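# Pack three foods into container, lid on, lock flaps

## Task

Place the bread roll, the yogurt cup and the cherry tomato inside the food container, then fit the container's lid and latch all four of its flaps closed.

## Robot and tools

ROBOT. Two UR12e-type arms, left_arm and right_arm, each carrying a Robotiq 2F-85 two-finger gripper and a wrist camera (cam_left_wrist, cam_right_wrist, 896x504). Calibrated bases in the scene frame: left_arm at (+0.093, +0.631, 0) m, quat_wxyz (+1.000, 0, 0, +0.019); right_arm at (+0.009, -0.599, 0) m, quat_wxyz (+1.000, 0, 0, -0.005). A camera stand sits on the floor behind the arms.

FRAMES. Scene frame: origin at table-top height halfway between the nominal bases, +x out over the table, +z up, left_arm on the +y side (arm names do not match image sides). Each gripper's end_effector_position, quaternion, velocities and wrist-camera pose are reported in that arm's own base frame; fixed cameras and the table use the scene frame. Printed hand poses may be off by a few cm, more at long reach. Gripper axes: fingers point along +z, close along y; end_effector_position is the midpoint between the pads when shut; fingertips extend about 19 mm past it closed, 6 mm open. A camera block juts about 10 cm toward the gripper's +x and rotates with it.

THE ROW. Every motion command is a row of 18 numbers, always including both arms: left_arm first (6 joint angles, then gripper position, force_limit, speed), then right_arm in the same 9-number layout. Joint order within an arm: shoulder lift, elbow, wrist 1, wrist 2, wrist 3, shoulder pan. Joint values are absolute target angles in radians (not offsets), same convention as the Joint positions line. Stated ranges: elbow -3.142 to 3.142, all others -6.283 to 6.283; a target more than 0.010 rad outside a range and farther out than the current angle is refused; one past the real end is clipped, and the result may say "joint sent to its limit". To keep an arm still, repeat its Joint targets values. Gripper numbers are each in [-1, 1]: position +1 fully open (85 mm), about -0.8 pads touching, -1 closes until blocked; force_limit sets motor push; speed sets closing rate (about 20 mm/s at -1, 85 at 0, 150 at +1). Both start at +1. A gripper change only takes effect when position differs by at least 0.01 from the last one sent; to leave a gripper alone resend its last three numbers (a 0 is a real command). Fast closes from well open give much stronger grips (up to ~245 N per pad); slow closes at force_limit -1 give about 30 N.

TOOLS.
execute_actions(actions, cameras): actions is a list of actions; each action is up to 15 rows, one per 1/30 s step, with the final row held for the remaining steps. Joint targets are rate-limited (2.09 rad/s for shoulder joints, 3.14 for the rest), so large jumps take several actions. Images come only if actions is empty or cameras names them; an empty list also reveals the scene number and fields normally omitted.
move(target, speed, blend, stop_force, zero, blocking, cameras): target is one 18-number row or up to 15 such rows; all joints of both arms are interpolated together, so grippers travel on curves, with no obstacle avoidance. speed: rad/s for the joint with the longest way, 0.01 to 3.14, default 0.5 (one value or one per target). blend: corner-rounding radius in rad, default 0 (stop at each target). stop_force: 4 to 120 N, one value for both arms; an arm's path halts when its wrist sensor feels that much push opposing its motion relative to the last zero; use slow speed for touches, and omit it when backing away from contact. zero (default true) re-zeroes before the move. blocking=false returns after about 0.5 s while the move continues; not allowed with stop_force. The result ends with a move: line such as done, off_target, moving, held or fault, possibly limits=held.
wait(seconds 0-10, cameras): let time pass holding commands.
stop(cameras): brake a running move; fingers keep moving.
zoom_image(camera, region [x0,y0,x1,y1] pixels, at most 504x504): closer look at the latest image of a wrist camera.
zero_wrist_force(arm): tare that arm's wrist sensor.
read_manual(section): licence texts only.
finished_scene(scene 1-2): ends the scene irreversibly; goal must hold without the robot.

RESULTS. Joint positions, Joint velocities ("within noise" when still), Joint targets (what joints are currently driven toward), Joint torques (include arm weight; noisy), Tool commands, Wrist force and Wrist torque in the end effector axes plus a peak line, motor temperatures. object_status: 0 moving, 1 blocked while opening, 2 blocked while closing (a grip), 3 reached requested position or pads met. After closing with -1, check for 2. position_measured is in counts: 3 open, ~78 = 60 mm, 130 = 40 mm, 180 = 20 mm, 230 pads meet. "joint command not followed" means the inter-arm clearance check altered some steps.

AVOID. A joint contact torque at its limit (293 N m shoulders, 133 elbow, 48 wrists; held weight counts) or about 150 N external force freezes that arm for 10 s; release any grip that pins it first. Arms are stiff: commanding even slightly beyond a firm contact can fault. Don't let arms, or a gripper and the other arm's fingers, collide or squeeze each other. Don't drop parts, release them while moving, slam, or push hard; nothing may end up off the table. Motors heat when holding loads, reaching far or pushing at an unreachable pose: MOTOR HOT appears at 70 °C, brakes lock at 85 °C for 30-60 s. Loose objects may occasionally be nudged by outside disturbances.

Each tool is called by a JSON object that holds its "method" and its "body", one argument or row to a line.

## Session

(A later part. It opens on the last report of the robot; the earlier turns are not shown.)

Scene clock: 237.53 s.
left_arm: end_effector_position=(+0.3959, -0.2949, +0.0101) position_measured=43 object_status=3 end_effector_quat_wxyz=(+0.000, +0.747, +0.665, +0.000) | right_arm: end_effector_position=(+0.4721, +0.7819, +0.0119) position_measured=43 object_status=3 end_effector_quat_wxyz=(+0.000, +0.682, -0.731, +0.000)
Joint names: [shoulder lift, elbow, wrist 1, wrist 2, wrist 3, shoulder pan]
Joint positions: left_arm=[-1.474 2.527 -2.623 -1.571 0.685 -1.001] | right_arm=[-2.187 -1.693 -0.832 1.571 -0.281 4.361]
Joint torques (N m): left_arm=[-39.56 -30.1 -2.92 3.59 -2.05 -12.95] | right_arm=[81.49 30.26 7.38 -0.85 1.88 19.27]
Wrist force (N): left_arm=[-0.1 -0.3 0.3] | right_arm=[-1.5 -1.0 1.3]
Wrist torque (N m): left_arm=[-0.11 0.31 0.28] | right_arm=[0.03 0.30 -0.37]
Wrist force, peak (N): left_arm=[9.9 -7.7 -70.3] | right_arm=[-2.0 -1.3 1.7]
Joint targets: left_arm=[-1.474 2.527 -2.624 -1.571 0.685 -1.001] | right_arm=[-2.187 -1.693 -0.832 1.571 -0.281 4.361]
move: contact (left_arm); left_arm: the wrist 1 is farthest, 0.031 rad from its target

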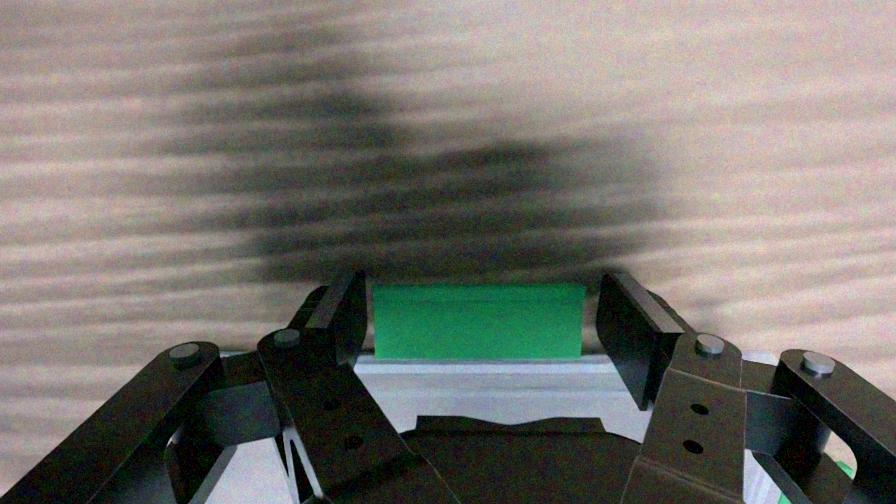

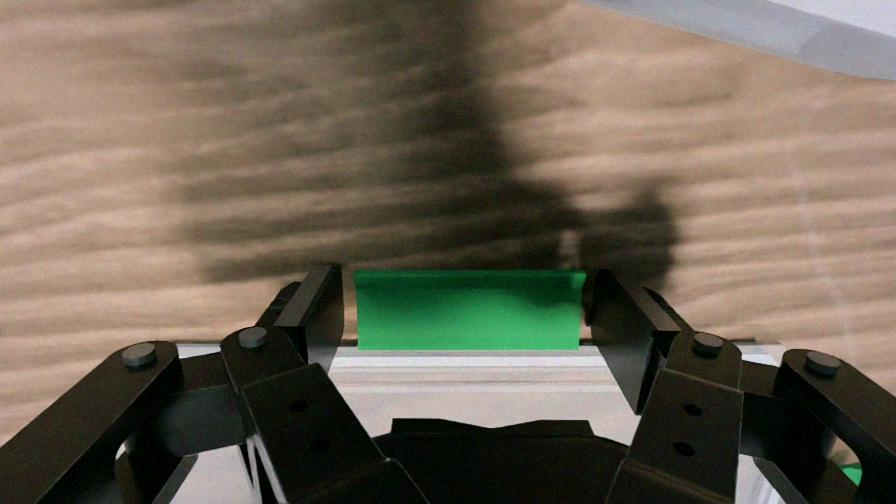

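{"method": "move", "body": {
  "target": [
    [-1.4813,2.5252,-2.615,-1.571,0.6851,-1.0007,0.69,-1,-1,-2.1871,-1.6931,-0.8322,1.571,-0.2813,4.3609,0.69,-1,-1],
    [-1.4813,2.5252,-2.615,-1.571,0.6851,-1.0007,-1,-1,-1,-2.1871,-1.6931,-0.8322,1.571,-0.2813,4.3609,-1,-1,-1]
  ],
  "speed": 0.04,
  "cameras": ["cam_left_wrist","cam_right_wrist"]
}}

Scene clock: 239.27 s.
left_arm: end_effector_position=(+0.3960, -0.2951, +0.0131) position_measured=74 object_status=0 end_effector_quat_wxyz=(+0.000, +0.747, +0.665, +0.000) | right_arm: end_effector_position=(+0.4722, +0.7820, +0.0122) position_measured=64 object_status=2 end_effector_quat_wxyz=(+0.000, +0.682, -0.731, +0.000)
Joint names: [shoulder lift, elbow, wrist 1, wrist 2, wrist 3, shoulder pan]
Joint positions: left_arm=[-1.481 2.525 -2.615 -1.571 0.685 -1.001] | right_arm=[-2.187 -1.693 -0.832 1.571 -0.281 4.361]
Joint torques (N m): left_arm=[-32.42 -27.45 -0.33 3.28 -1.41 -9.46] | right_arm=[19.79 -4.56 -6.58 3.07 1.53 20.75]
Wrist force (N): left_arm=[2.3 -3.6 -16.5] | right_arm=[2.5 -3.0 -69.0]
Wrist torque (N m): left_arm=[0.46 0.35 0.34] | right_arm=[0.31 0.52 -0.35]
Wrist force, peak (N): left_arm=[2.5 -3.7 -17.0] | right_arm=[3.0 -1.7 -70.2]
Joint targets: left_arm=[-1.481 2.525 -2.615 -1.571 0.685 -1.001] | right_arm=[-2.187 -1.693 -0.832 1.571 -0.281 4.361]
move: done

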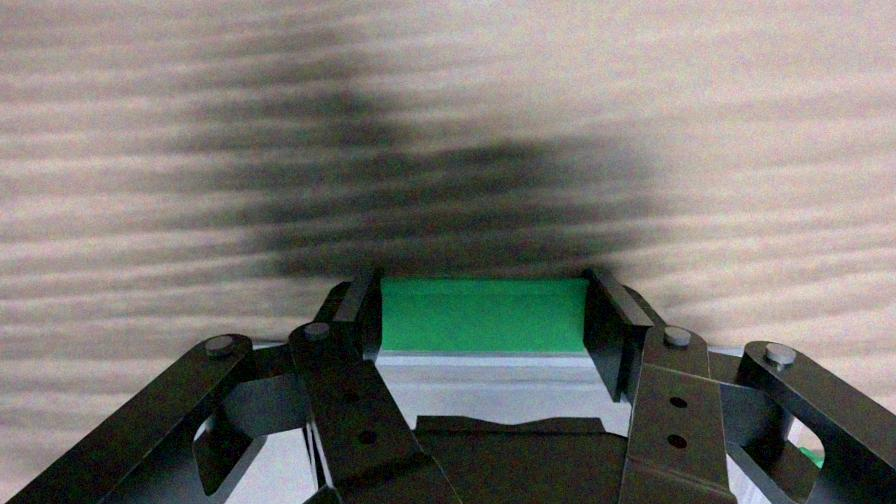

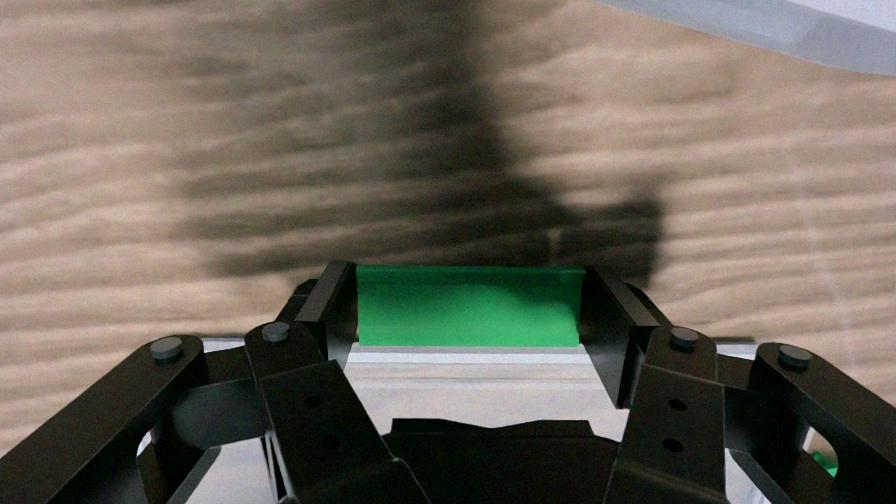

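{"method": "move", "body": {
  "target": [-1.5558,2.5048,-2.5198,-1.571,0.6851,-1.0007,-1,-1,-1,-2.1525,-1.6810,-0.8789,1.571,-0.2813,4.3609,-1,-1,-1],
  "speed": 0.06,
  "cameras": ["cam_left_wrist","cam_right_wrist"]
}}

Scene clock: 241.93 s.
left_arm: end_effector_position=(+0.3959, -0.2949, +0.0448) position_measured=74 object_status=2 end_effector_quat_wxyz=(+0.000, +0.747, +0.665, +0.000) | right_arm: end_effector_position=(+0.4721, +0.7819, +0.0440) position_measured=64 object_status=2 end_effector_quat_wxyz=(+0.000, +0.682, -0.731, +0.000)
Joint names: [shoulder lift, elbow, wrist 1, wrist 2, wrist 3, shoulder pan]
Joint positions: left_arm=[-1.556 2.505 -2.52 -1.571 0.685 -1.001] | right_arm=[-2.153 -1.681 -0.879 1.571 -0.281 4.361]
Joint torques (N m): left_arm=[-35.83 -38.27 -0.45 3.25 -0.26 -5.52] | right_arm=[104.29 50.24 1.58 -0.93 1.36 11.47]
Wrist force (N): left_arm=[0.0 -0.1 1.0] | right_arm=[-1.0 -0.4 1.3]
Wrist torque (N m): left_arm=[-0.05 0.30 0.26] | right_arm=[0.12 0.26 -0.38]
Wrist force, peak (N): left_arm=[1.9 -3.3 -17.2] | right_arm=[2.5 -2.5 -83.7]
Joint targets: left_arm=[-1.556 2.505 -2.520 -1.571 0.685 -1.001] | right_arm=[-2.152 -1.681 -0.879 1.571 -0.281 4.361]
move: done

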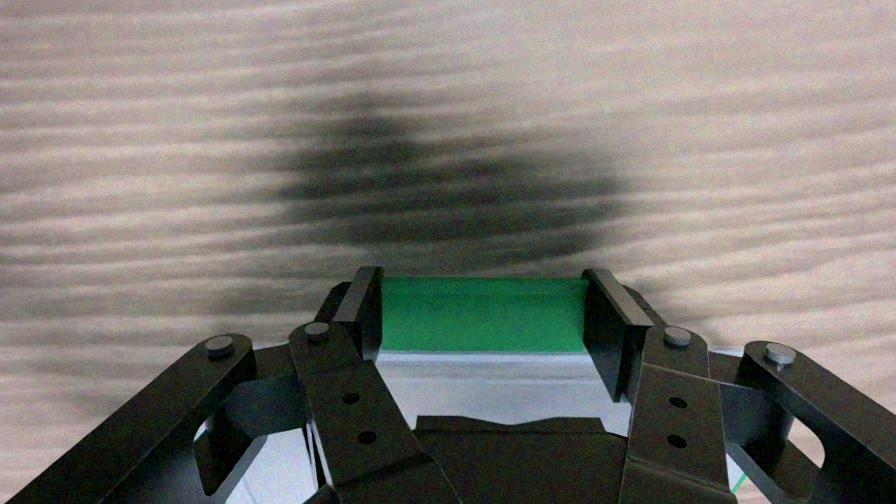

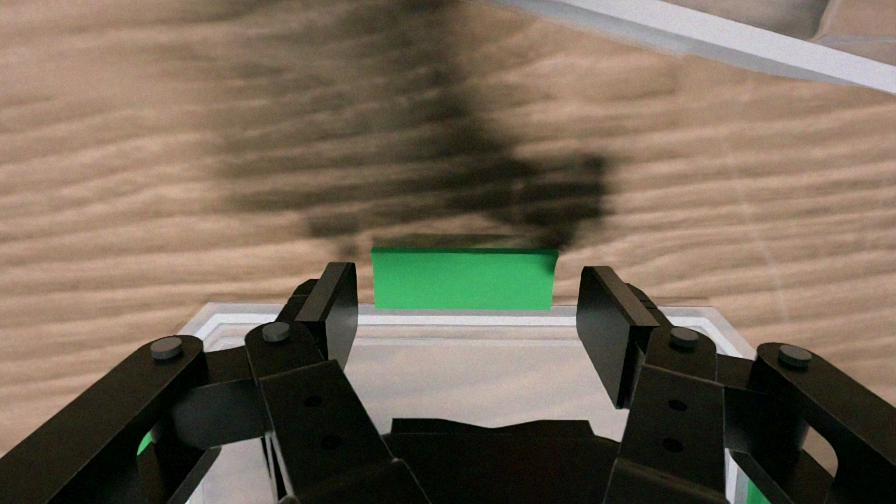

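{"method": "move", "body": {
  "target": [
    [-1.5558,2.5048,-2.5198,-1.571,0.6851,-1.0007,-1,-1,-1,-2.1525,-1.6810,-0.8789,1.571,-0.2813,4.3609,0.69,-1,-1],
    [-1.4934,2.5222,-2.5996,-1.571,0.6851,-1.0007,-1,-1,-1,-2.1838,-1.6920,-0.8365,1.571,-0.2813,4.3609,0.69,-1,-1],
    [-1.4934,2.5222,-2.5996,-1.571,0.6851,-1.0007,-1,-1,-1,-2.1838,-1.6920,-0.8365,1.571,-0.2813,4.3609,-1,-1,-1]
  ],
  "speed": 0.06,
  "cameras": ["cam_left_wrist","cam_right_wrist"]
}}

Scene clock: 246.80 s.
left_arm: end_effector_position=(+0.3959, -0.2950, +0.0180) position_measured=74 object_status=2 end_effector_quat_wxyz=(+0.000, +0.747, +0.665, +0.000) | right_arm: end_effector_position=(+0.4722, +0.7819, +0.0150) position_measured=74 object_status=0 end_effector_quat_wxyz=(+0.000, +0.682, -0.731, +0.000)
Joint names: [shoulder lift, elbow, wrist 1, wrist 2, wrist 3, shoulder pan]
Joint positions: left_arm=[-1.493 2.522 -2.6 -1.571 0.685 -1.001] | right_arm=[-2.184 -1.692 -0.836 1.571 -0.281 4.361]
Joint torques (N m): left_arm=[-19.12 -20.38 -7.49 3.43 0.55 3.48] | right_arm=[82.8 28.7 6.22 -1.01 -0.24 -9.4]
Wrist force (N): left_arm=[0.0 -0.4 0.8] | right_arm=[-0.6 -1.4 -4.3]
Wrist torque (N m): left_arm=[-0.05 0.33 0.35] | right_arm=[0.06 0.28 -0.39]
Wrist force, peak (N): left_arm=[-0.3 -0.4 1.1] | right_arm=[-0.9 -1.3 -6.4]
Joint targets: left_arm=[-1.493 2.522 -2.600 -1.571 0.685 -1.001] | right_arm=[-2.184 -1.692 -0.837 1.571 -0.281 4.361]
move: done

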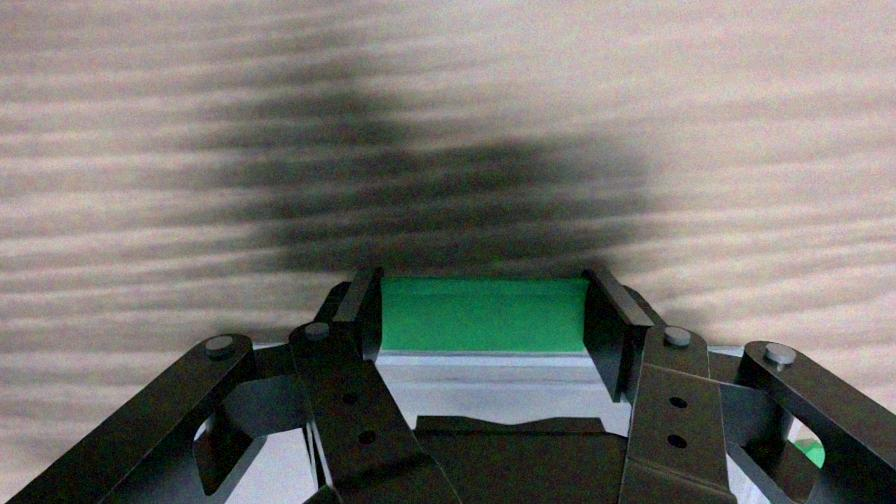

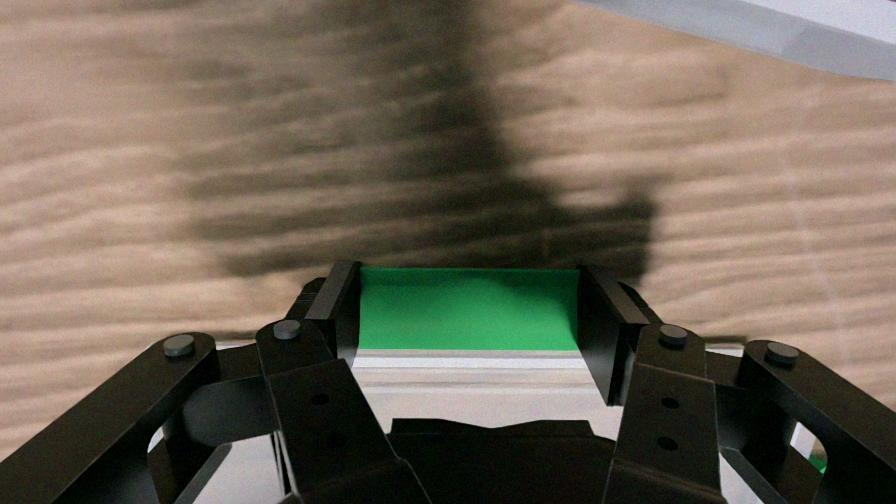

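{"method": "move", "body": {
  "target": [
    [-1.5558,2.5048,-2.5198,-1.571,0.6851,-1.0007,-1,-1,-1,-2.1525,-1.6810,-0.8789,1.571,-0.2813,4.3609,-1,-1,-1],
    [-1.6913,2.4473,-2.3268,-1.571,0.6851,-1.0007,-1,-1,-1,-2.0858,-1.6458,-0.9808,1.571,-0.2813,4.3609,-1,-1,-1]
  ],
  "speed": 0.06,
  "blend": 0.03,
  "cameras": ["cam_left_wrist","cam_right_wrist"]
}}

Scene clock: 251.87 s.
left_arm: end_effector_position=(+0.3959, -0.2950, +0.1129) position_measured=74 object_status=2 end_effector_quat_wxyz=(+0.000, +0.747, +0.665, +0.000) | right_arm: end_effector_position=(+0.4721, +0.7818, +0.1120) position_measured=74 object_status=2 end_effector_quat_wxyz=(+0.000, +0.682, -0.731, +0.000)
Joint names: [shoulder lift, elbow, wrist 1, wrist 2, wrist 3, shoulder pan]
Joint positions: left_arm=[-1.691 2.447 -2.327 -1.571 0.685 -1.001] | right_arm=[-2.086 -1.646 -0.981 1.571 -0.281 4.361]
Joint torques (N m): left_arm=[-32.56 -37.49 2.2 -1.27 0.94 8.3] | right_arm=[100.99 47.18 -1.34 0.19 -0.01 15.74]
Wrist force (N): left_arm=[-11.5 0.8 0.8] | right_arm=[-12.6 0.2 1.6]
Wrist torque (N m): left_arm=[-0.10 0.21 0.17] | right_arm=[0.08 0.18 -0.40]
Wrist force, peak (N): left_arm=[16.7 -0.7 1.3] | right_arm=[15.3 -1.2 1.0]
Joint targets: left_arm=[-1.691 2.447 -2.327 -1.571 0.685 -1.001] | right_arm=[-2.086 -1.646 -0.981 1.571 -0.281 4.361]
move: done

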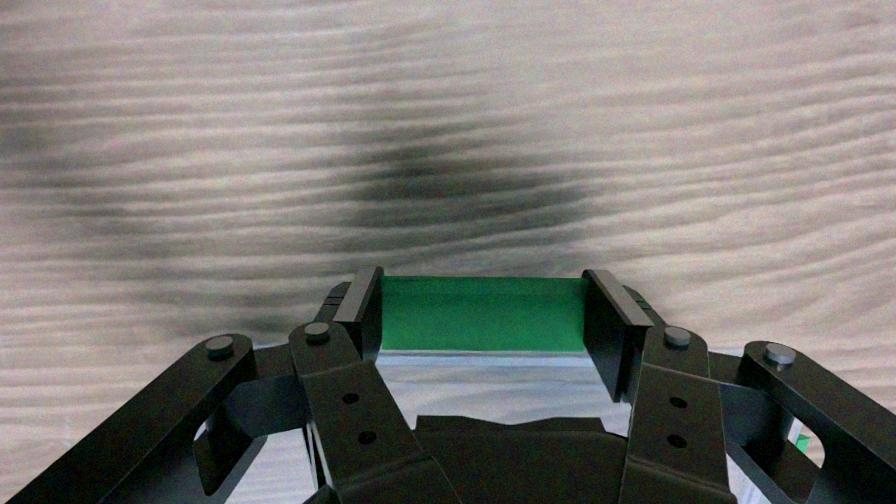

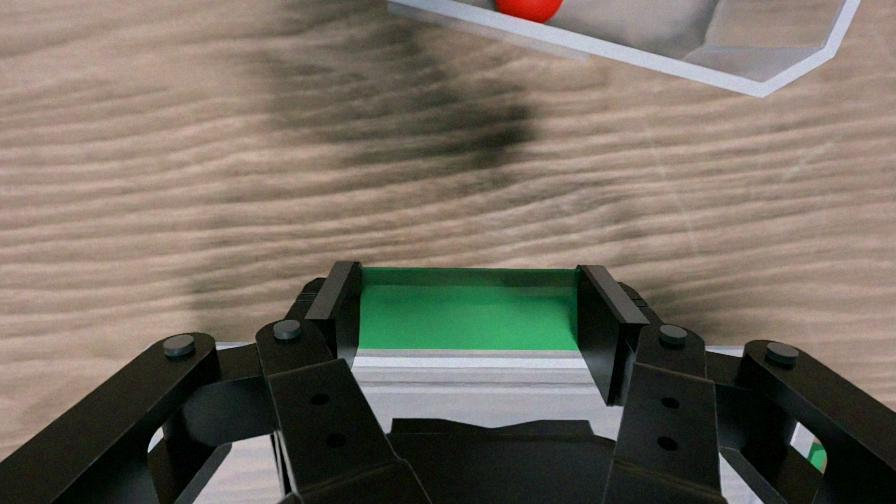

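{"method": "move", "body": {
  "target": [
    [-1.6344,2.3982,-2.3346,-1.571,0.6675,-1.0738,-1,-1,-1,-2.0109,-1.7659,-0.9356,1.571,-0.2322,4.3545,-1,-1,-1],
    [-1.5739,2.3406,-2.3375,-1.571,0.6607,-1.1361,-1,-1,-1,-1.9372,-1.8788,-0.8964,1.571,-0.1844,4.3468,-1,-1,-1],
    [-1.5114,2.2754,-2.3348,-1.571,0.6632,-1.1891,-1,-1,-1,-1.8638,-1.985,-0.8636,1.571,-0.1374,4.3383,-1,-1,-1],
    [-1.448,2.2035,-2.3263,-1.571,0.6735,-1.2343,-1,-1,-1,-1.7901,-2.0855,-0.8368,1.571,-0.0916,4.3286,-1,-1,-1]
  ],
  "speed": 0.1,
  "blend": 0.02,
  "cameras": ["cam_left_wrist","cam_right_wrist"]
}}

Scene clock: 256.97 s.
left_arm: end_effector_position=(+0.3661, -0.5191, +0.1130) position_measured=74 object_status=2 end_effector_quat_wxyz=(+0.000, +0.816, +0.579, +0.000) | right_arm: end_effector_position=(+0.4151, +0.5631, +0.1120) position_measured=74 object_status=2 end_effector_quat_wxyz=(+0.000, -0.597, +0.802, +0.000)
Joint names: [shoulder lift, elbow, wrist 1, wrist 2, wrist 3, shoulder pan]
Joint positions: left_arm=[-1.448 2.204 -2.326 -1.571 0.673 -1.234] | right_arm=[-1.79 -2.085 -0.837 1.571 -0.092 4.329]
Joint torques (N m): left_arm=[-31.17 -40.35 2.03 4.05 3.1 -12.42] | right_arm=[72.1 20.41 4.41 -1.55 1.8 -17.75]
Wrist force (N): left_arm=[-11.5 1.0 1.3] | right_arm=[-12.1 0.5 2.0]
Wrist torque (N m): left_arm=[-0.07 0.27 0.06] | right_arm=[0.07 0.15 -0.47]
Wrist force, peak (N): left_arm=[-12.2 0.9 0.1] | right_arm=[-13.6 0.4 0.7]
Joint targets: left_arm=[-1.448 2.204 -2.326 -1.571 0.673 -1.234] | right_arm=[-1.790 -2.086 -0.837 1.571 -0.092 4.329]
move: done

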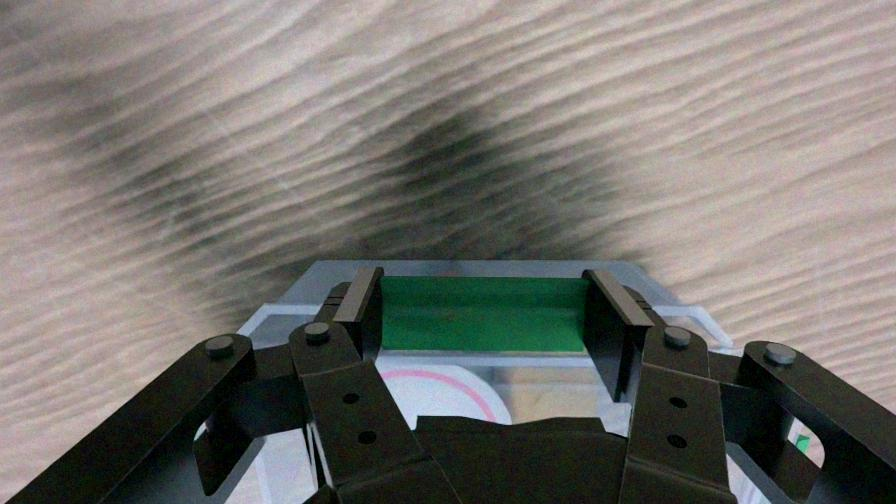

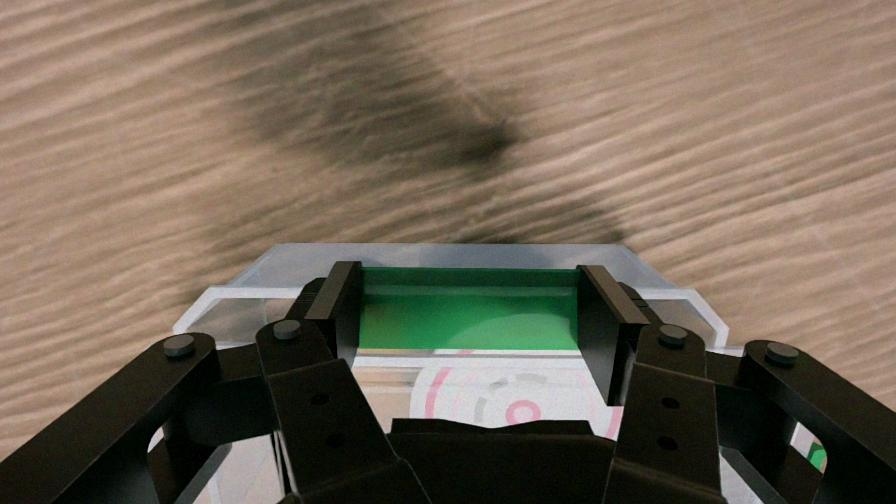

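{"method": "move", "body": {
  "target": [-1.4402,2.1942,-2.3248,-1.571,0.6737,-1.2341,-1,-1,-1,-1.7864,-2.0904,-0.8356,1.571,-0.0973,4.3229,-1,-1,-1],
  "speed": 0.05,
  "cameras": ["cam_left_wrist","cam_right_wrist"]
}}

{"method": "move", "body": {
  "target": [-1.3867,2.2201,-2.4042,-1.571,0.6737,-1.2341,-1,-1,-1,-1.8311,-2.1127,-0.7686,1.571,-0.0973,4.3229,-1,-1,-1],
  "speed": 0.03,
  "stop_force": 8,
  "cameras": ["cam_left_wrist","cam_right_wrist"]
}}

Scene clock: 258.33 s.
left_arm: end_effector_position=(+0.3679, -0.5241, +0.1130) position_measured=74 object_status=2 end_effector_quat_wxyz=(+0.000, +0.816, +0.578, +0.000) | right_arm: end_effector_position=(+0.4173, +0.5583, +0.1119) position_measured=74 object_status=2 end_effector_quat_wxyz=(+0.000, -0.597, +0.803, +0.000)
Joint names: [shoulder lift, elbow, wrist 1, wrist 2, wrist 3, shoulder pan]
Joint positions: left_arm=[-1.44 2.194 -2.325 -1.571 0.674 -1.234] | right_arm=[-1.786 -2.09 -0.836 1.571 -0.097 4.323]
Joint torques (N m): left_arm=[-28.65 -39.42 2.28 3.43 3.12 21.19] | right_arm=[74.33 23.61 4.36 -1.5 -2.01 -18.55]
Wrist force (N): left_arm=[-10.2 1.4 1.2] | right_arm=[-10.9 1.1 2.3]
Wrist torque (N m): left_arm=[-0.07 0.29 0.03] | right_arm=[0.08 0.20 -0.38]
Wrist force, peak (N): left_arm=[-11.7 0.7 0.0] | right_arm=[-12.8 0.2 2.2]
Joint targets: left_arm=[-1.440 2.194 -2.325 -1.571 0.674 -1.234] | right_arm=[-1.786 -2.090 -0.836 1.571 -0.097 4.323]
move: done

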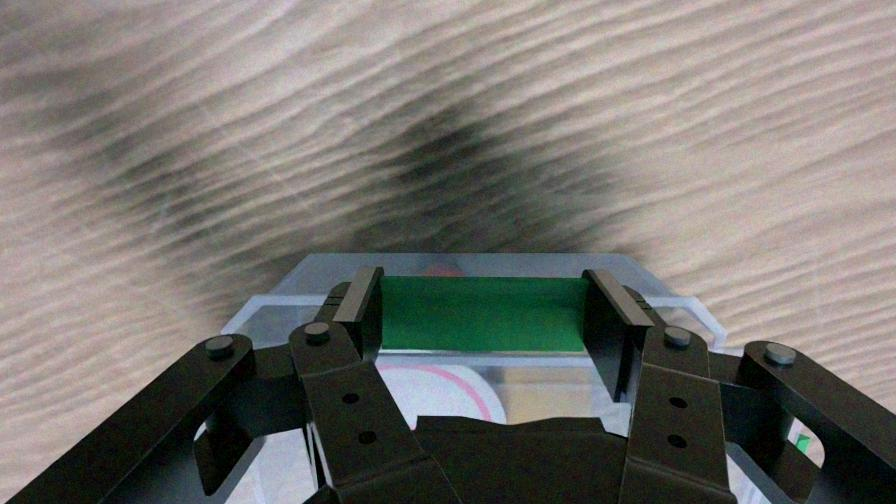

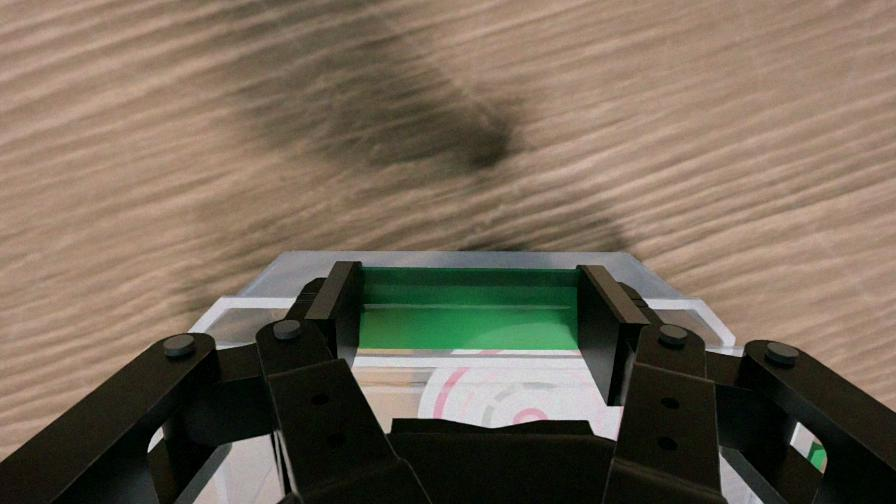

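Scene clock: 262.30 s.
left_arm: end_effector_position=(+0.3679, -0.5242, +0.0760) position_measured=74 object_status=2 end_effector_quat_wxyz=(+0.000, +0.816, +0.579, +0.000) | right_arm: end_effector_position=(+0.4173, +0.5583, +0.0784) position_measured=74 object_status=2 end_effector_quat_wxyz=(+0.000, -0.597, +0.803, +0.000)
Joint names: [shoulder lift, elbow, wrist 1, wrist 2, wrist 3, shoulder pan]
Joint positions: left_arm=[-1.387 2.22 -2.404 -1.571 0.674 -1.234] | right_arm=[-1.831 -2.112 -0.769 1.571 -0.097 4.323]
Joint torques (N m): left_arm=[-31.83 -19.76 -4.88 2.19 2.52 6.63] | right_arm=[66.87 33.24 -2.21 -2.14 -2.1 -12.61]
Wrist force (N): left_arm=[-10.0 -0.7 -1.7] | right_arm=[-11.9 1.8 -6.3]
Wrist torque (N m): left_arm=[-0.13 0.22 0.07] | right_arm=[0.18 0.09 -0.35]
Wrist force, peak (N): left_arm=[-10.2 -0.7 -3.0] | right_arm=[-12.2 1.8 -7.3]
Joint targets: left_arm=[-1.387 2.220 -2.404 -1.571 0.674 -1.234] | right_arm=[-1.831 -2.112 -0.769 1.571 -0.097 4.323]
move: contact (right_arm)

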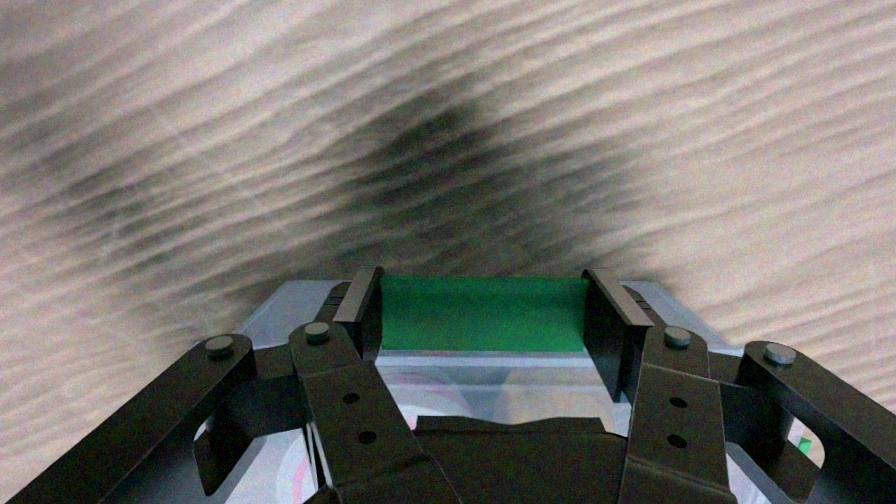

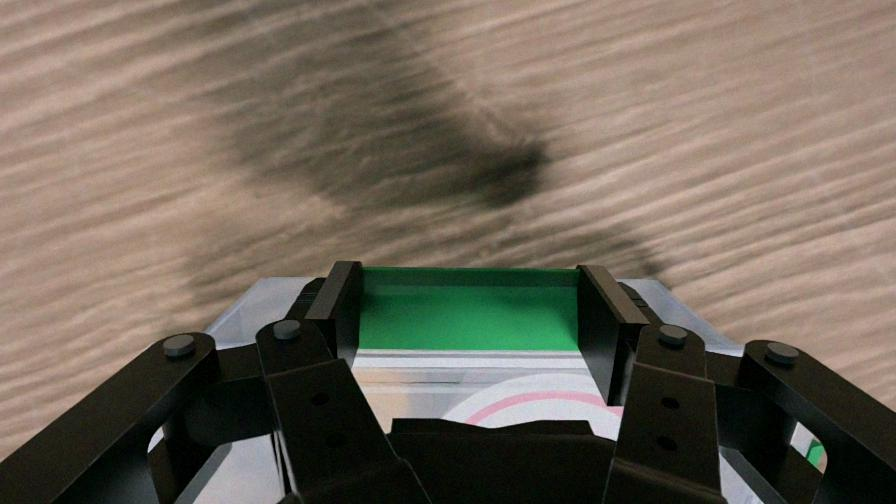

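{"method": "move", "body": {
  "target": [
    [-1.387,2.22,-2.404,-1.571,0.674,-1.234,0.69,-1,-1,-1.831,-2.112,-0.769,1.571,-0.097,4.323,0.69,-1,-1],
    [-1.4402,2.1942,-2.3248,-1.571,0.6737,-1.2341,0.69,-1,-1,-1.7864,-2.0904,-0.8356,1.571,-0.0973,4.3229,0.69,-1,-1]
  ],
  "speed": 0.08,
  "cameras": ["cam_left_wrist","cam_right_wrist"]
}}

Scene clock: 264.70 s.
left_arm: end_effector_position=(+0.3679, -0.5242, +0.1129) position_measured=43 object_status=3 end_effector_quat_wxyz=(+0.000, +0.816, +0.579, +0.000) | right_arm: end_effector_position=(+0.4173, +0.5582, +0.1118) position_measured=43 object_status=3 end_effector_quat_wxyz=(+0.000, -0.597, +0.803, +0.000)
Joint names: [shoulder lift, elbow, wrist 1, wrist 2, wrist 3, shoulder pan]
Joint positions: left_arm=[-1.44 2.194 -2.325 -1.571 0.674 -1.234] | right_arm=[-1.787 -2.09 -0.835 1.571 -0.097 4.323]
Joint torques (N m): left_arm=[-53.18 -44.17 -0.11 1.74 2.61 -1.19] | right_arm=[74.18 49.64 1.69 -1.52 -1.8 -9.23]
Wrist force (N): left_arm=[0.1 -0.2 0.0] | right_arm=[-1.2 -0.6 1.3]
Wrist torque (N m): left_arm=[-0.10 0.30 0.15] | right_arm=[0.03 0.30 -0.27]
Wrist force, peak (N): left_arm=[-10.1 -0.9 -2.6] | right_arm=[-11.6 1.3 -7.9]
Joint targets: left_arm=[-1.440 2.194 -2.325 -1.571 0.674 -1.234] | right_arm=[-1.786 -2.090 -0.836 1.571 -0.097 4.323]
move: done

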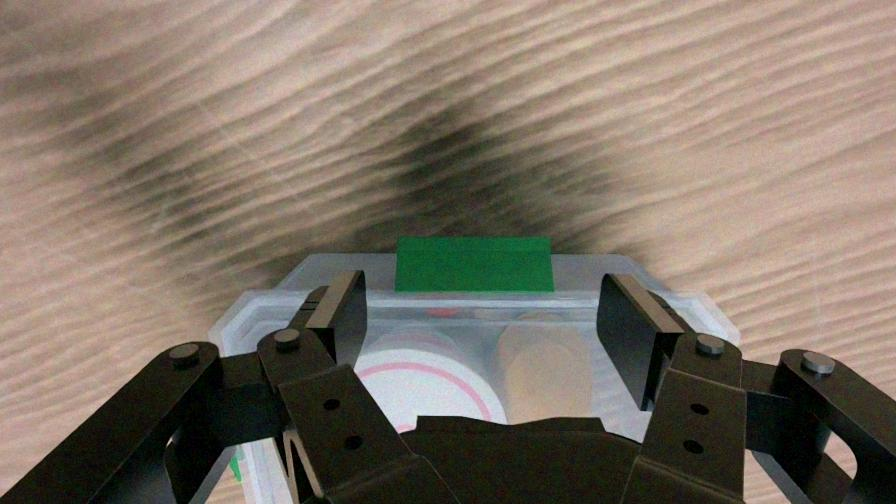

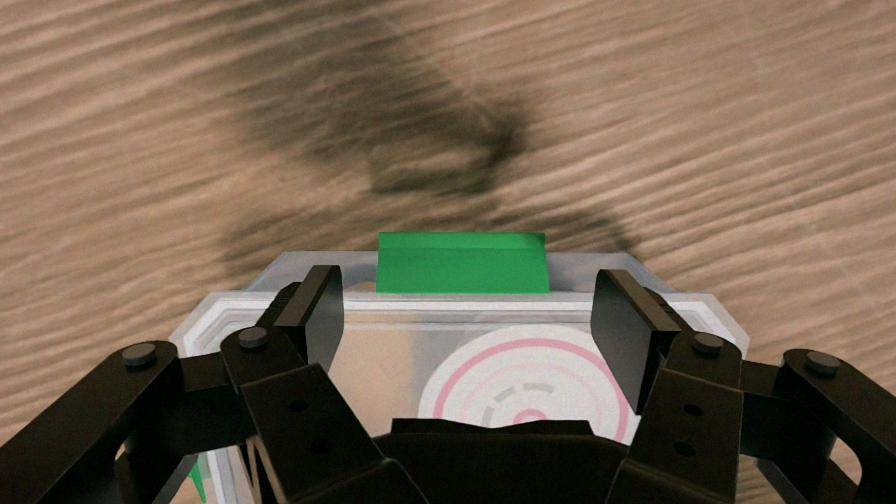

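{"method": "move", "body": {
  "target": [
    [-1.4741,2.1726,-2.2693,-1.571,0.6737,-1.2341,-1,0,0,-1.7521,-2.0695,-0.8908,1.571,-0.0973,4.3229,-1,0,0]
  ],
  "speed": 0.2,
  "cameras": ["cam_left_wrist","cam_right_wrist"]
}}

{"method": "zoom_image", "body": {
  "camera": "cam_left_wrist",
  "region": [200, 180, 700, 400]
}}

{"method": "zoom_image", "body": {
  "camera": "cam_right_wrist",
  "region": [200, 180, 700, 400]
}}

Scene clock: 266.07 s.
left_arm: end_effector_position=(+0.3681, -0.5246, +0.1391) position_measured=232 object_status=3 end_effector_quat_wxyz=(+0.000, +0.816, +0.579, +0.000) | right_arm: end_effector_position=(+0.4173, +0.5581, +0.1400) position_measured=232 object_status=3 end_effector_quat_wxyz=(+0.000, -0.597, +0.803, +0.000)
Joint names: [shoulder lift, elbow, wrist 1, wrist 2, wrist 3, shoulder pan]
Joint positions: left_arm=[-1.474 2.173 -2.269 -1.571 0.674 -1.234] | right_arm=[-1.752 -2.07 -0.891 1.571 -0.097 4.323]
Joint torques (N m): left_arm=[-53.46 -45.12 -0.35 1.7 1.97 -7.15] | right_arm=[69.86 50.78 1.94 -1.96 -1.55 -7.13]
Wrist force (N): left_arm=[0.1 -0.1 0.3] | right_arm=[-0.6 -0.7 1.2]
Wrist torque (N m): left_arm=[-0.11 0.31 0.16] | right_arm=[0.02 0.20 -0.26]
Wrist force, peak (N): left_arm=[0.2 -0.4 1.0] | right_arm=[-1.3 -0.6 2.2]
Joint targets: left_arm=[-1.474 2.173 -2.269 -1.571 0.674 -1.234] | right_arm=[-1.752 -2.070 -0.891 1.571 -0.097 4.323]
move: done

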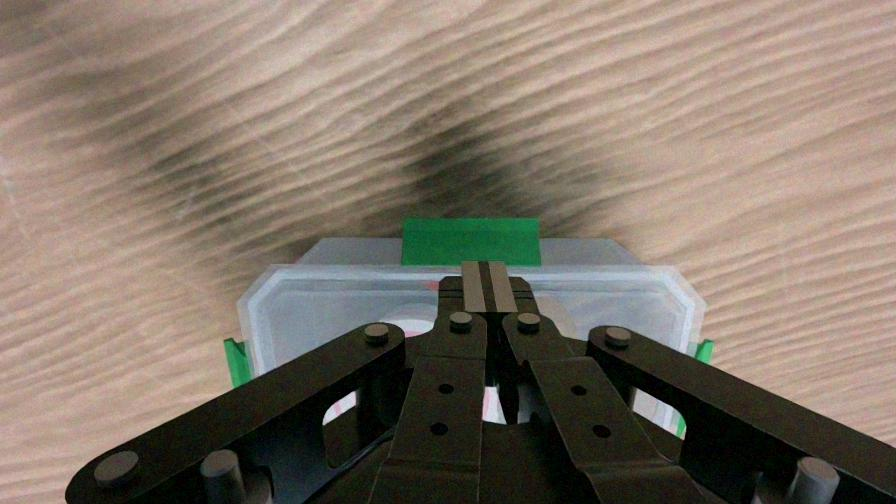

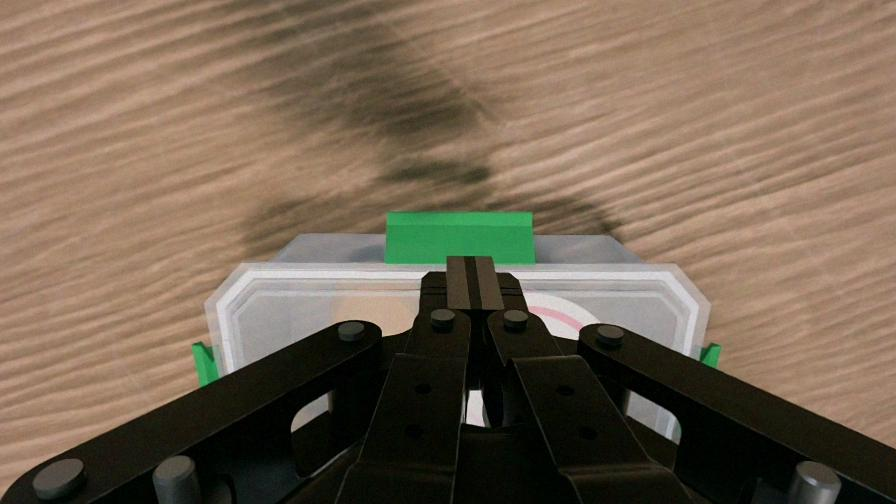

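Scaled by 1.008 from the camera's 896x504 image, which has a finer 1280x720 frame.

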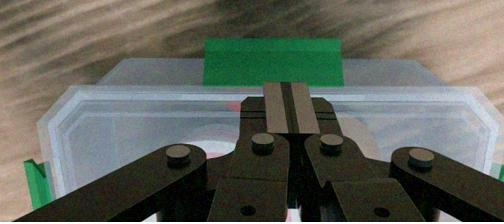

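Scaled by 1.008 from the camera's 896x504 image, which has a finer 1280x720 frame.

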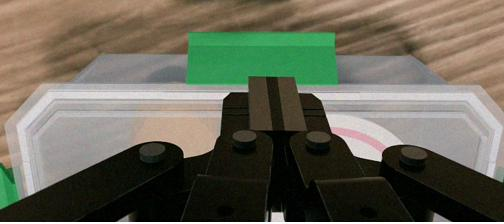

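{"method": "move", "body": {
  "target": [-1.4519,2.2251,-2.344,-1.571,0.6998,-1.208,-1,0,0,-1.7526,-2.1361,-0.8237,1.571,-0.1011,4.3191,-1,0,0],
  "speed": 0.15
}}

{"method": "move", "body": {
  "target": [
    [-1.4081,2.2219,-2.3846,-1.571,0.6819,-1.2259,-1,0,0,-1.8009,-2.1193,-0.7922,1.571,-0.0984,4.3218,-1,0,0],
    [-1.3628,2.2208,-2.4288,-1.571,0.6679,-1.2399,-1,0,0,-1.8462,-2.1066,-0.7596,1.571,-0.0964,4.3238,-1,0,0]
  ],
  "speed": [0.05,0.03],
  "stop_force": 97,
  "cameras": ["cam_left_wrist","cam_right_wrist"]
}}

Scene clock: 267.77 s.
left_arm: end_effector_position=(+0.3762, -0.5007, +0.1060) position_measured=232 object_status=3 end_effector_quat_wxyz=(+0.000, +0.816, +0.579, +0.000) | right_arm: end_effector_position=(+0.4099, +0.5337, +0.1111) position_measured=232 object_status=3 end_effector_quat_wxyz=(+0.000, -0.597, +0.803, +0.000)
Joint names: [shoulder lift, elbow, wrist 1, wrist 2, wrist 3, shoulder pan]
Joint positions: left_arm=[-1.452 2.225 -2.344 -1.571 0.7 -1.208] | right_arm=[-1.753 -2.136 -0.824 1.571 -0.101 4.319]
Joint torques (N m): left_arm=[-31.48 -28.8 -7.49 1.02 2.93 16.96] | right_arm=[46.26 29.84 7.32 -1.67 -2.34 -13.81]
Wrist force (N): left_arm=[0.0 -0.1 0.3] | right_arm=[-1.2 -0.4 1.1]
Wrist torque (N m): left_arm=[-0.09 0.33 0.16] | right_arm=[0.05 0.29 -0.26]
Wrist force, peak (N): left_arm=[1.0 0.0 1.1] | right_arm=[-0.4 -0.7 2.3]
Joint targets: left_arm=[-1.452 2.225 -2.344 -1.571 0.700 -1.208] | right_arm=[-1.753 -2.136 -0.824 1.571 -0.101 4.319]
move: done

Scene clock: 271.80 s.
left_arm: end_effector_position=(+0.3685, -0.5206, +0.0726) position_measured=232 object_status=3 end_effector_quat_wxyz=(-0.003, +0.816, +0.579, +0.002) | right_arm: end_effector_position=(+0.4186, +0.5630, +0.0726) position_measured=232 object_status=3 end_effector_quat_wxyz=(+0.000, -0.597, +0.803, +0.000)
Joint names: [shoulder lift, elbow, wrist 1, wrist 2, wrist 3, shoulder pan]
Joint positions: left_arm=[-1.384 2.223 -2.403 -1.568 0.675 -1.233] | right_arm=[-1.845 -2.107 -0.761 1.571 -0.096 4.324]
Joint torques (N m): left_arm=[-44.38 -38.23 -4.71 -0.69 -0.23 -0.55] | right_arm=[66.72 33.97 5.12 1.77 1.84 -11.88]
Wrist force (N): left_arm=[14.5 0.4 1.4] | right_arm=[10.8 -0.2 -1.3]
Wrist torque (N m): left_arm=[-0.09 0.46 0.09] | right_arm=[0.15 0.41 -0.41]
Wrist force, peak (N): left_arm=[120.7 -0.2 -39.7] | right_arm=[113.1 0.2 -35.3]
Joint targets: left_arm=[-1.384 2.223 -2.403 -1.568 0.675 -1.233] | right_arm=[-1.845 -2.107 -0.761 1.571 -0.096 4.324]
Tool commands: left_gripper/position=-1.0 left_gripper/force_limit=+0.003922 left_gripper/speed=+0.003922 right_gripper/position=-1.0 right_gripper/force_limit=+0.0 right_gripper/speed=+0.0
FORCE FAULT: contact force on the left arm reached its limit, and that arm stopped. The contact can be on any part of that arm, not only on its tool. That arm's remaining commands of this call were not run. That arm is still stopped at the end of this call. That arm stays stopped for about 8 more seconds. Until then a move that you send moves the other arm only, and its call returns only when the move has ended. Once the stop has ended, the next robot result says so. If the stop ends while you think or write, that arm runs what you send next. While its stop runs, that arm takes no new command, but its gripper still runs the gripper command that each later call begins with. Until it ends, the stop uses up actions while you think or wait. An arm that is not stopped still takes commands.
move: fault (left_arm); path passed 1 of 2 targets; left_arm: the wrist 1 is farthest, 0.026 rad from its target

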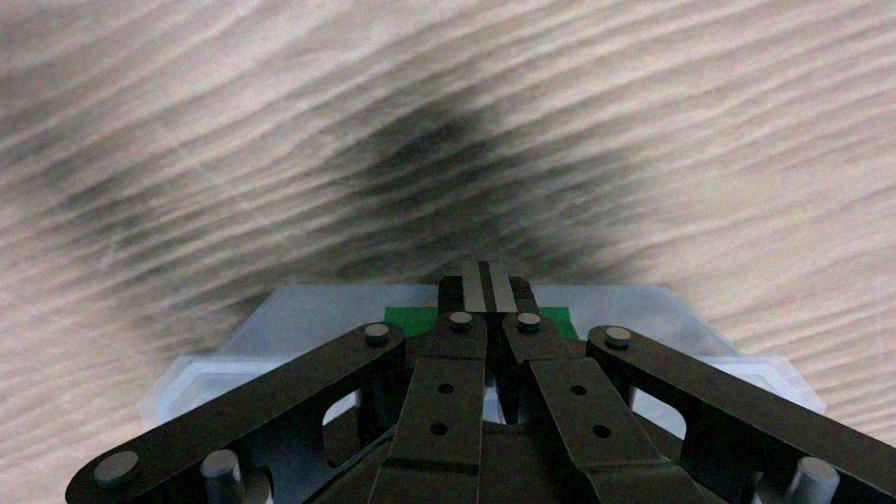

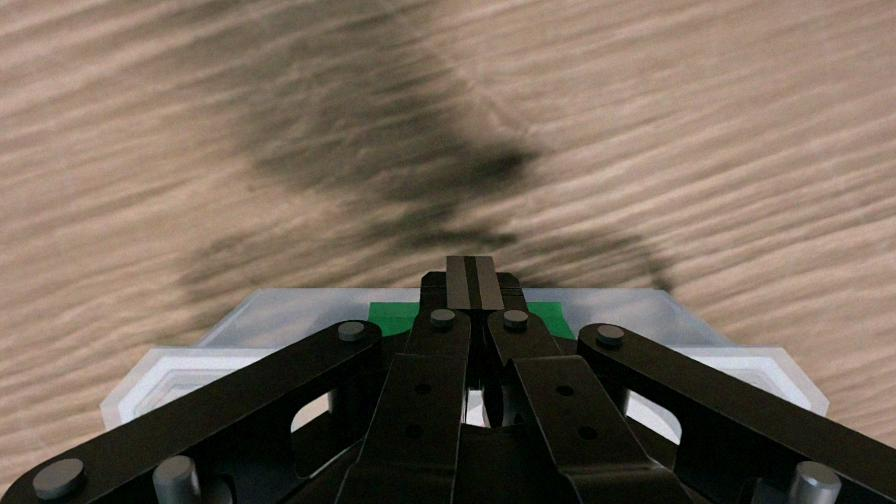

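{"method": "wait", "body": {
  "seconds": 9
}}

{"method": "move", "body": {
  "target": [
    [-1.4081,2.2219,-2.3846,-1.571,0.6819,-1.2259,-1,0,0,-1.8009,-2.1193,-0.7922,1.571,-0.0984,4.3218,-1,0,0],
    [-1.4519,2.2251,-2.344,-1.571,0.6998,-1.208,-1,0,0,-1.7526,-2.1361,-0.8237,1.571,-0.1011,4.3191,-1,0,0],
    [-1.4741,2.1726,-2.2693,-1.571,0.6737,-1.2341,-1,0,0,-1.7521,-2.0695,-0.8908,1.571,-0.0973,4.3229,-1,0,0]
  ],
  "speed": 0.15,
  "blend": 0.01,
  "cameras": ["cam_left_wrist","cam_right_wrist"]
}}

Scene clock: 280.97 s.
left_arm: end_effector_position=(+0.3685, -0.5206, +0.0726) position_measured=232 object_status=3 end_effector_quat_wxyz=(-0.003, +0.816, +0.579, +0.002) | right_arm: end_effector_position=(+0.4186, +0.5630, +0.0726) position_measured=232 object_status=3 end_effector_quat_wxyz=(+0.000, -0.597, +0.803, +0.000)
Joint names: [shoulder lift, elbow, wrist 1, wrist 2, wrist 3, shoulder pan]
Joint positions: left_arm=[-1.384 2.223 -2.403 -1.568 0.675 -1.233] | right_arm=[-1.845 -2.107 -0.761 1.571 -0.096 4.324]
Joint torques (N m): left_arm=[-46.51 -37.67 -4.76 -0.62 0.05 -1.12] | right_arm=[73.96 35.01 5.1 0.23 2.01 -10.77]
Wrist force (N): left_arm=[14.7 0.6 1.7] | right_arm=[10.8 -0.4 -0.7]
Wrist torque (N m): left_arm=[-0.06 0.43 0.09] | right_arm=[0.11 0.38 -0.41]
Wrist force, peak (N): left_arm=[15.0 0.2 1.6] | right_arm=[11.6 -0.3 -2.1]
Joint targets: left_arm=[-1.384 2.223 -2.403 -1.568 0.675 -1.233] | right_arm=[-1.845 -2.107 -0.761 1.571 -0.096 4.324]
Tool commands: left_gripper/position=-1.0 left_gripper/force_limit=+0.003922 left_gripper/speed=+0.003922 right_gripper/position=-1.0 right_gripper/force_limit=+0.0 right_gripper/speed=+0.0
FORCE FAULT, CONTINUED: the left arm's stop, for the force fault that an earlier result reported, is over. The rest of the stop counts as 17 of the actions that you can send in this scene. During its stop the left arm's controller moved it back a little. That arm's target is now where it stood when the stop ended, not its last command. That arm accepts commands again.
wait: 9.00 s; at rest from the start

Scene clock: 282.53 s.
left_arm: end_effector_position=(+0.3681, -0.5245, +0.1390) position_measured=232 object_status=3 end_effector_quat_wxyz=(+0.000, +0.816, +0.579, +0.000) | right_arm: end_effector_position=(+0.4173, +0.5580, +0.1400) position_measured=232 object_status=3 end_effector_quat_wxyz=(+0.000, -0.597, +0.803, +0.000)
Joint names: [shoulder lift, elbow, wrist 1, wrist 2, wrist 3, shoulder pan]
Joint positions: left_arm=[-1.474 2.173 -2.269 -1.571 0.674 -1.234] | right_arm=[-1.752 -2.07 -0.891 1.571 -0.097 4.323]
Joint torques (N m): left_arm=[-52.86 -46.76 -0.45 -2.94 -3.13 -14.47] | right_arm=[70.67 50.3 1.73 0.01 2.02 17.84]
Wrist force (N): left_arm=[0.0 0.1 0.3] | right_arm=[0.7 0.0 -2.0]
Wrist torque (N m): left_arm=[-0.07 0.33 0.29] | right_arm=[0.14 -0.03 -0.38]
Wrist force, peak (N): left_arm=[14.3 0.0 1.0] | right_arm=[10.5 -0.3 -2.0]
Joint targets: left_arm=[-1.474 2.173 -2.269 -1.571 0.674 -1.234] | right_arm=[-1.752 -2.070 -0.891 1.571 -0.097 4.323]
move: done

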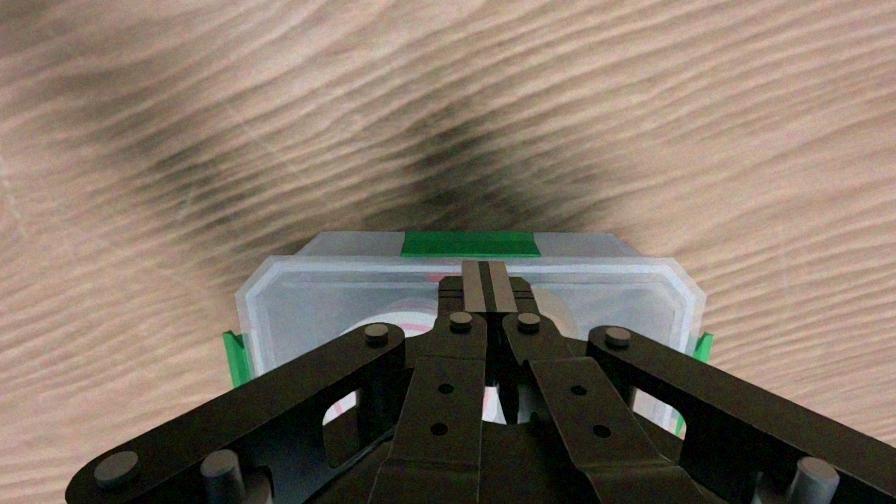

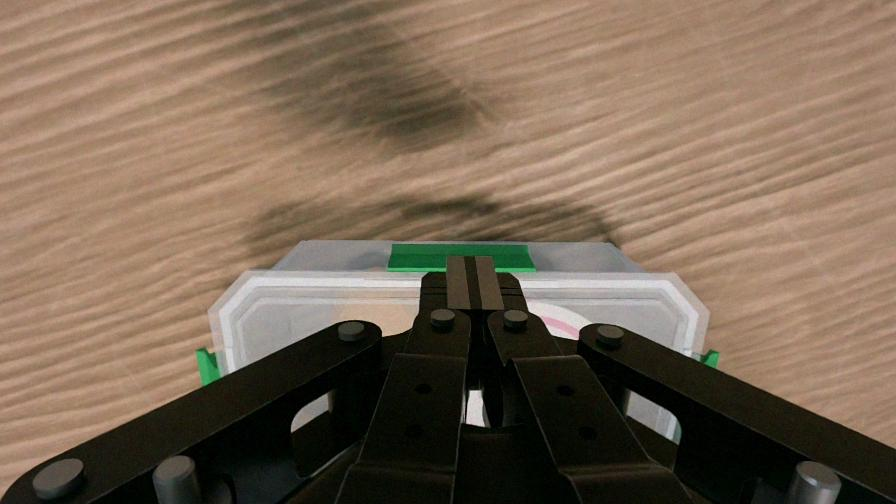

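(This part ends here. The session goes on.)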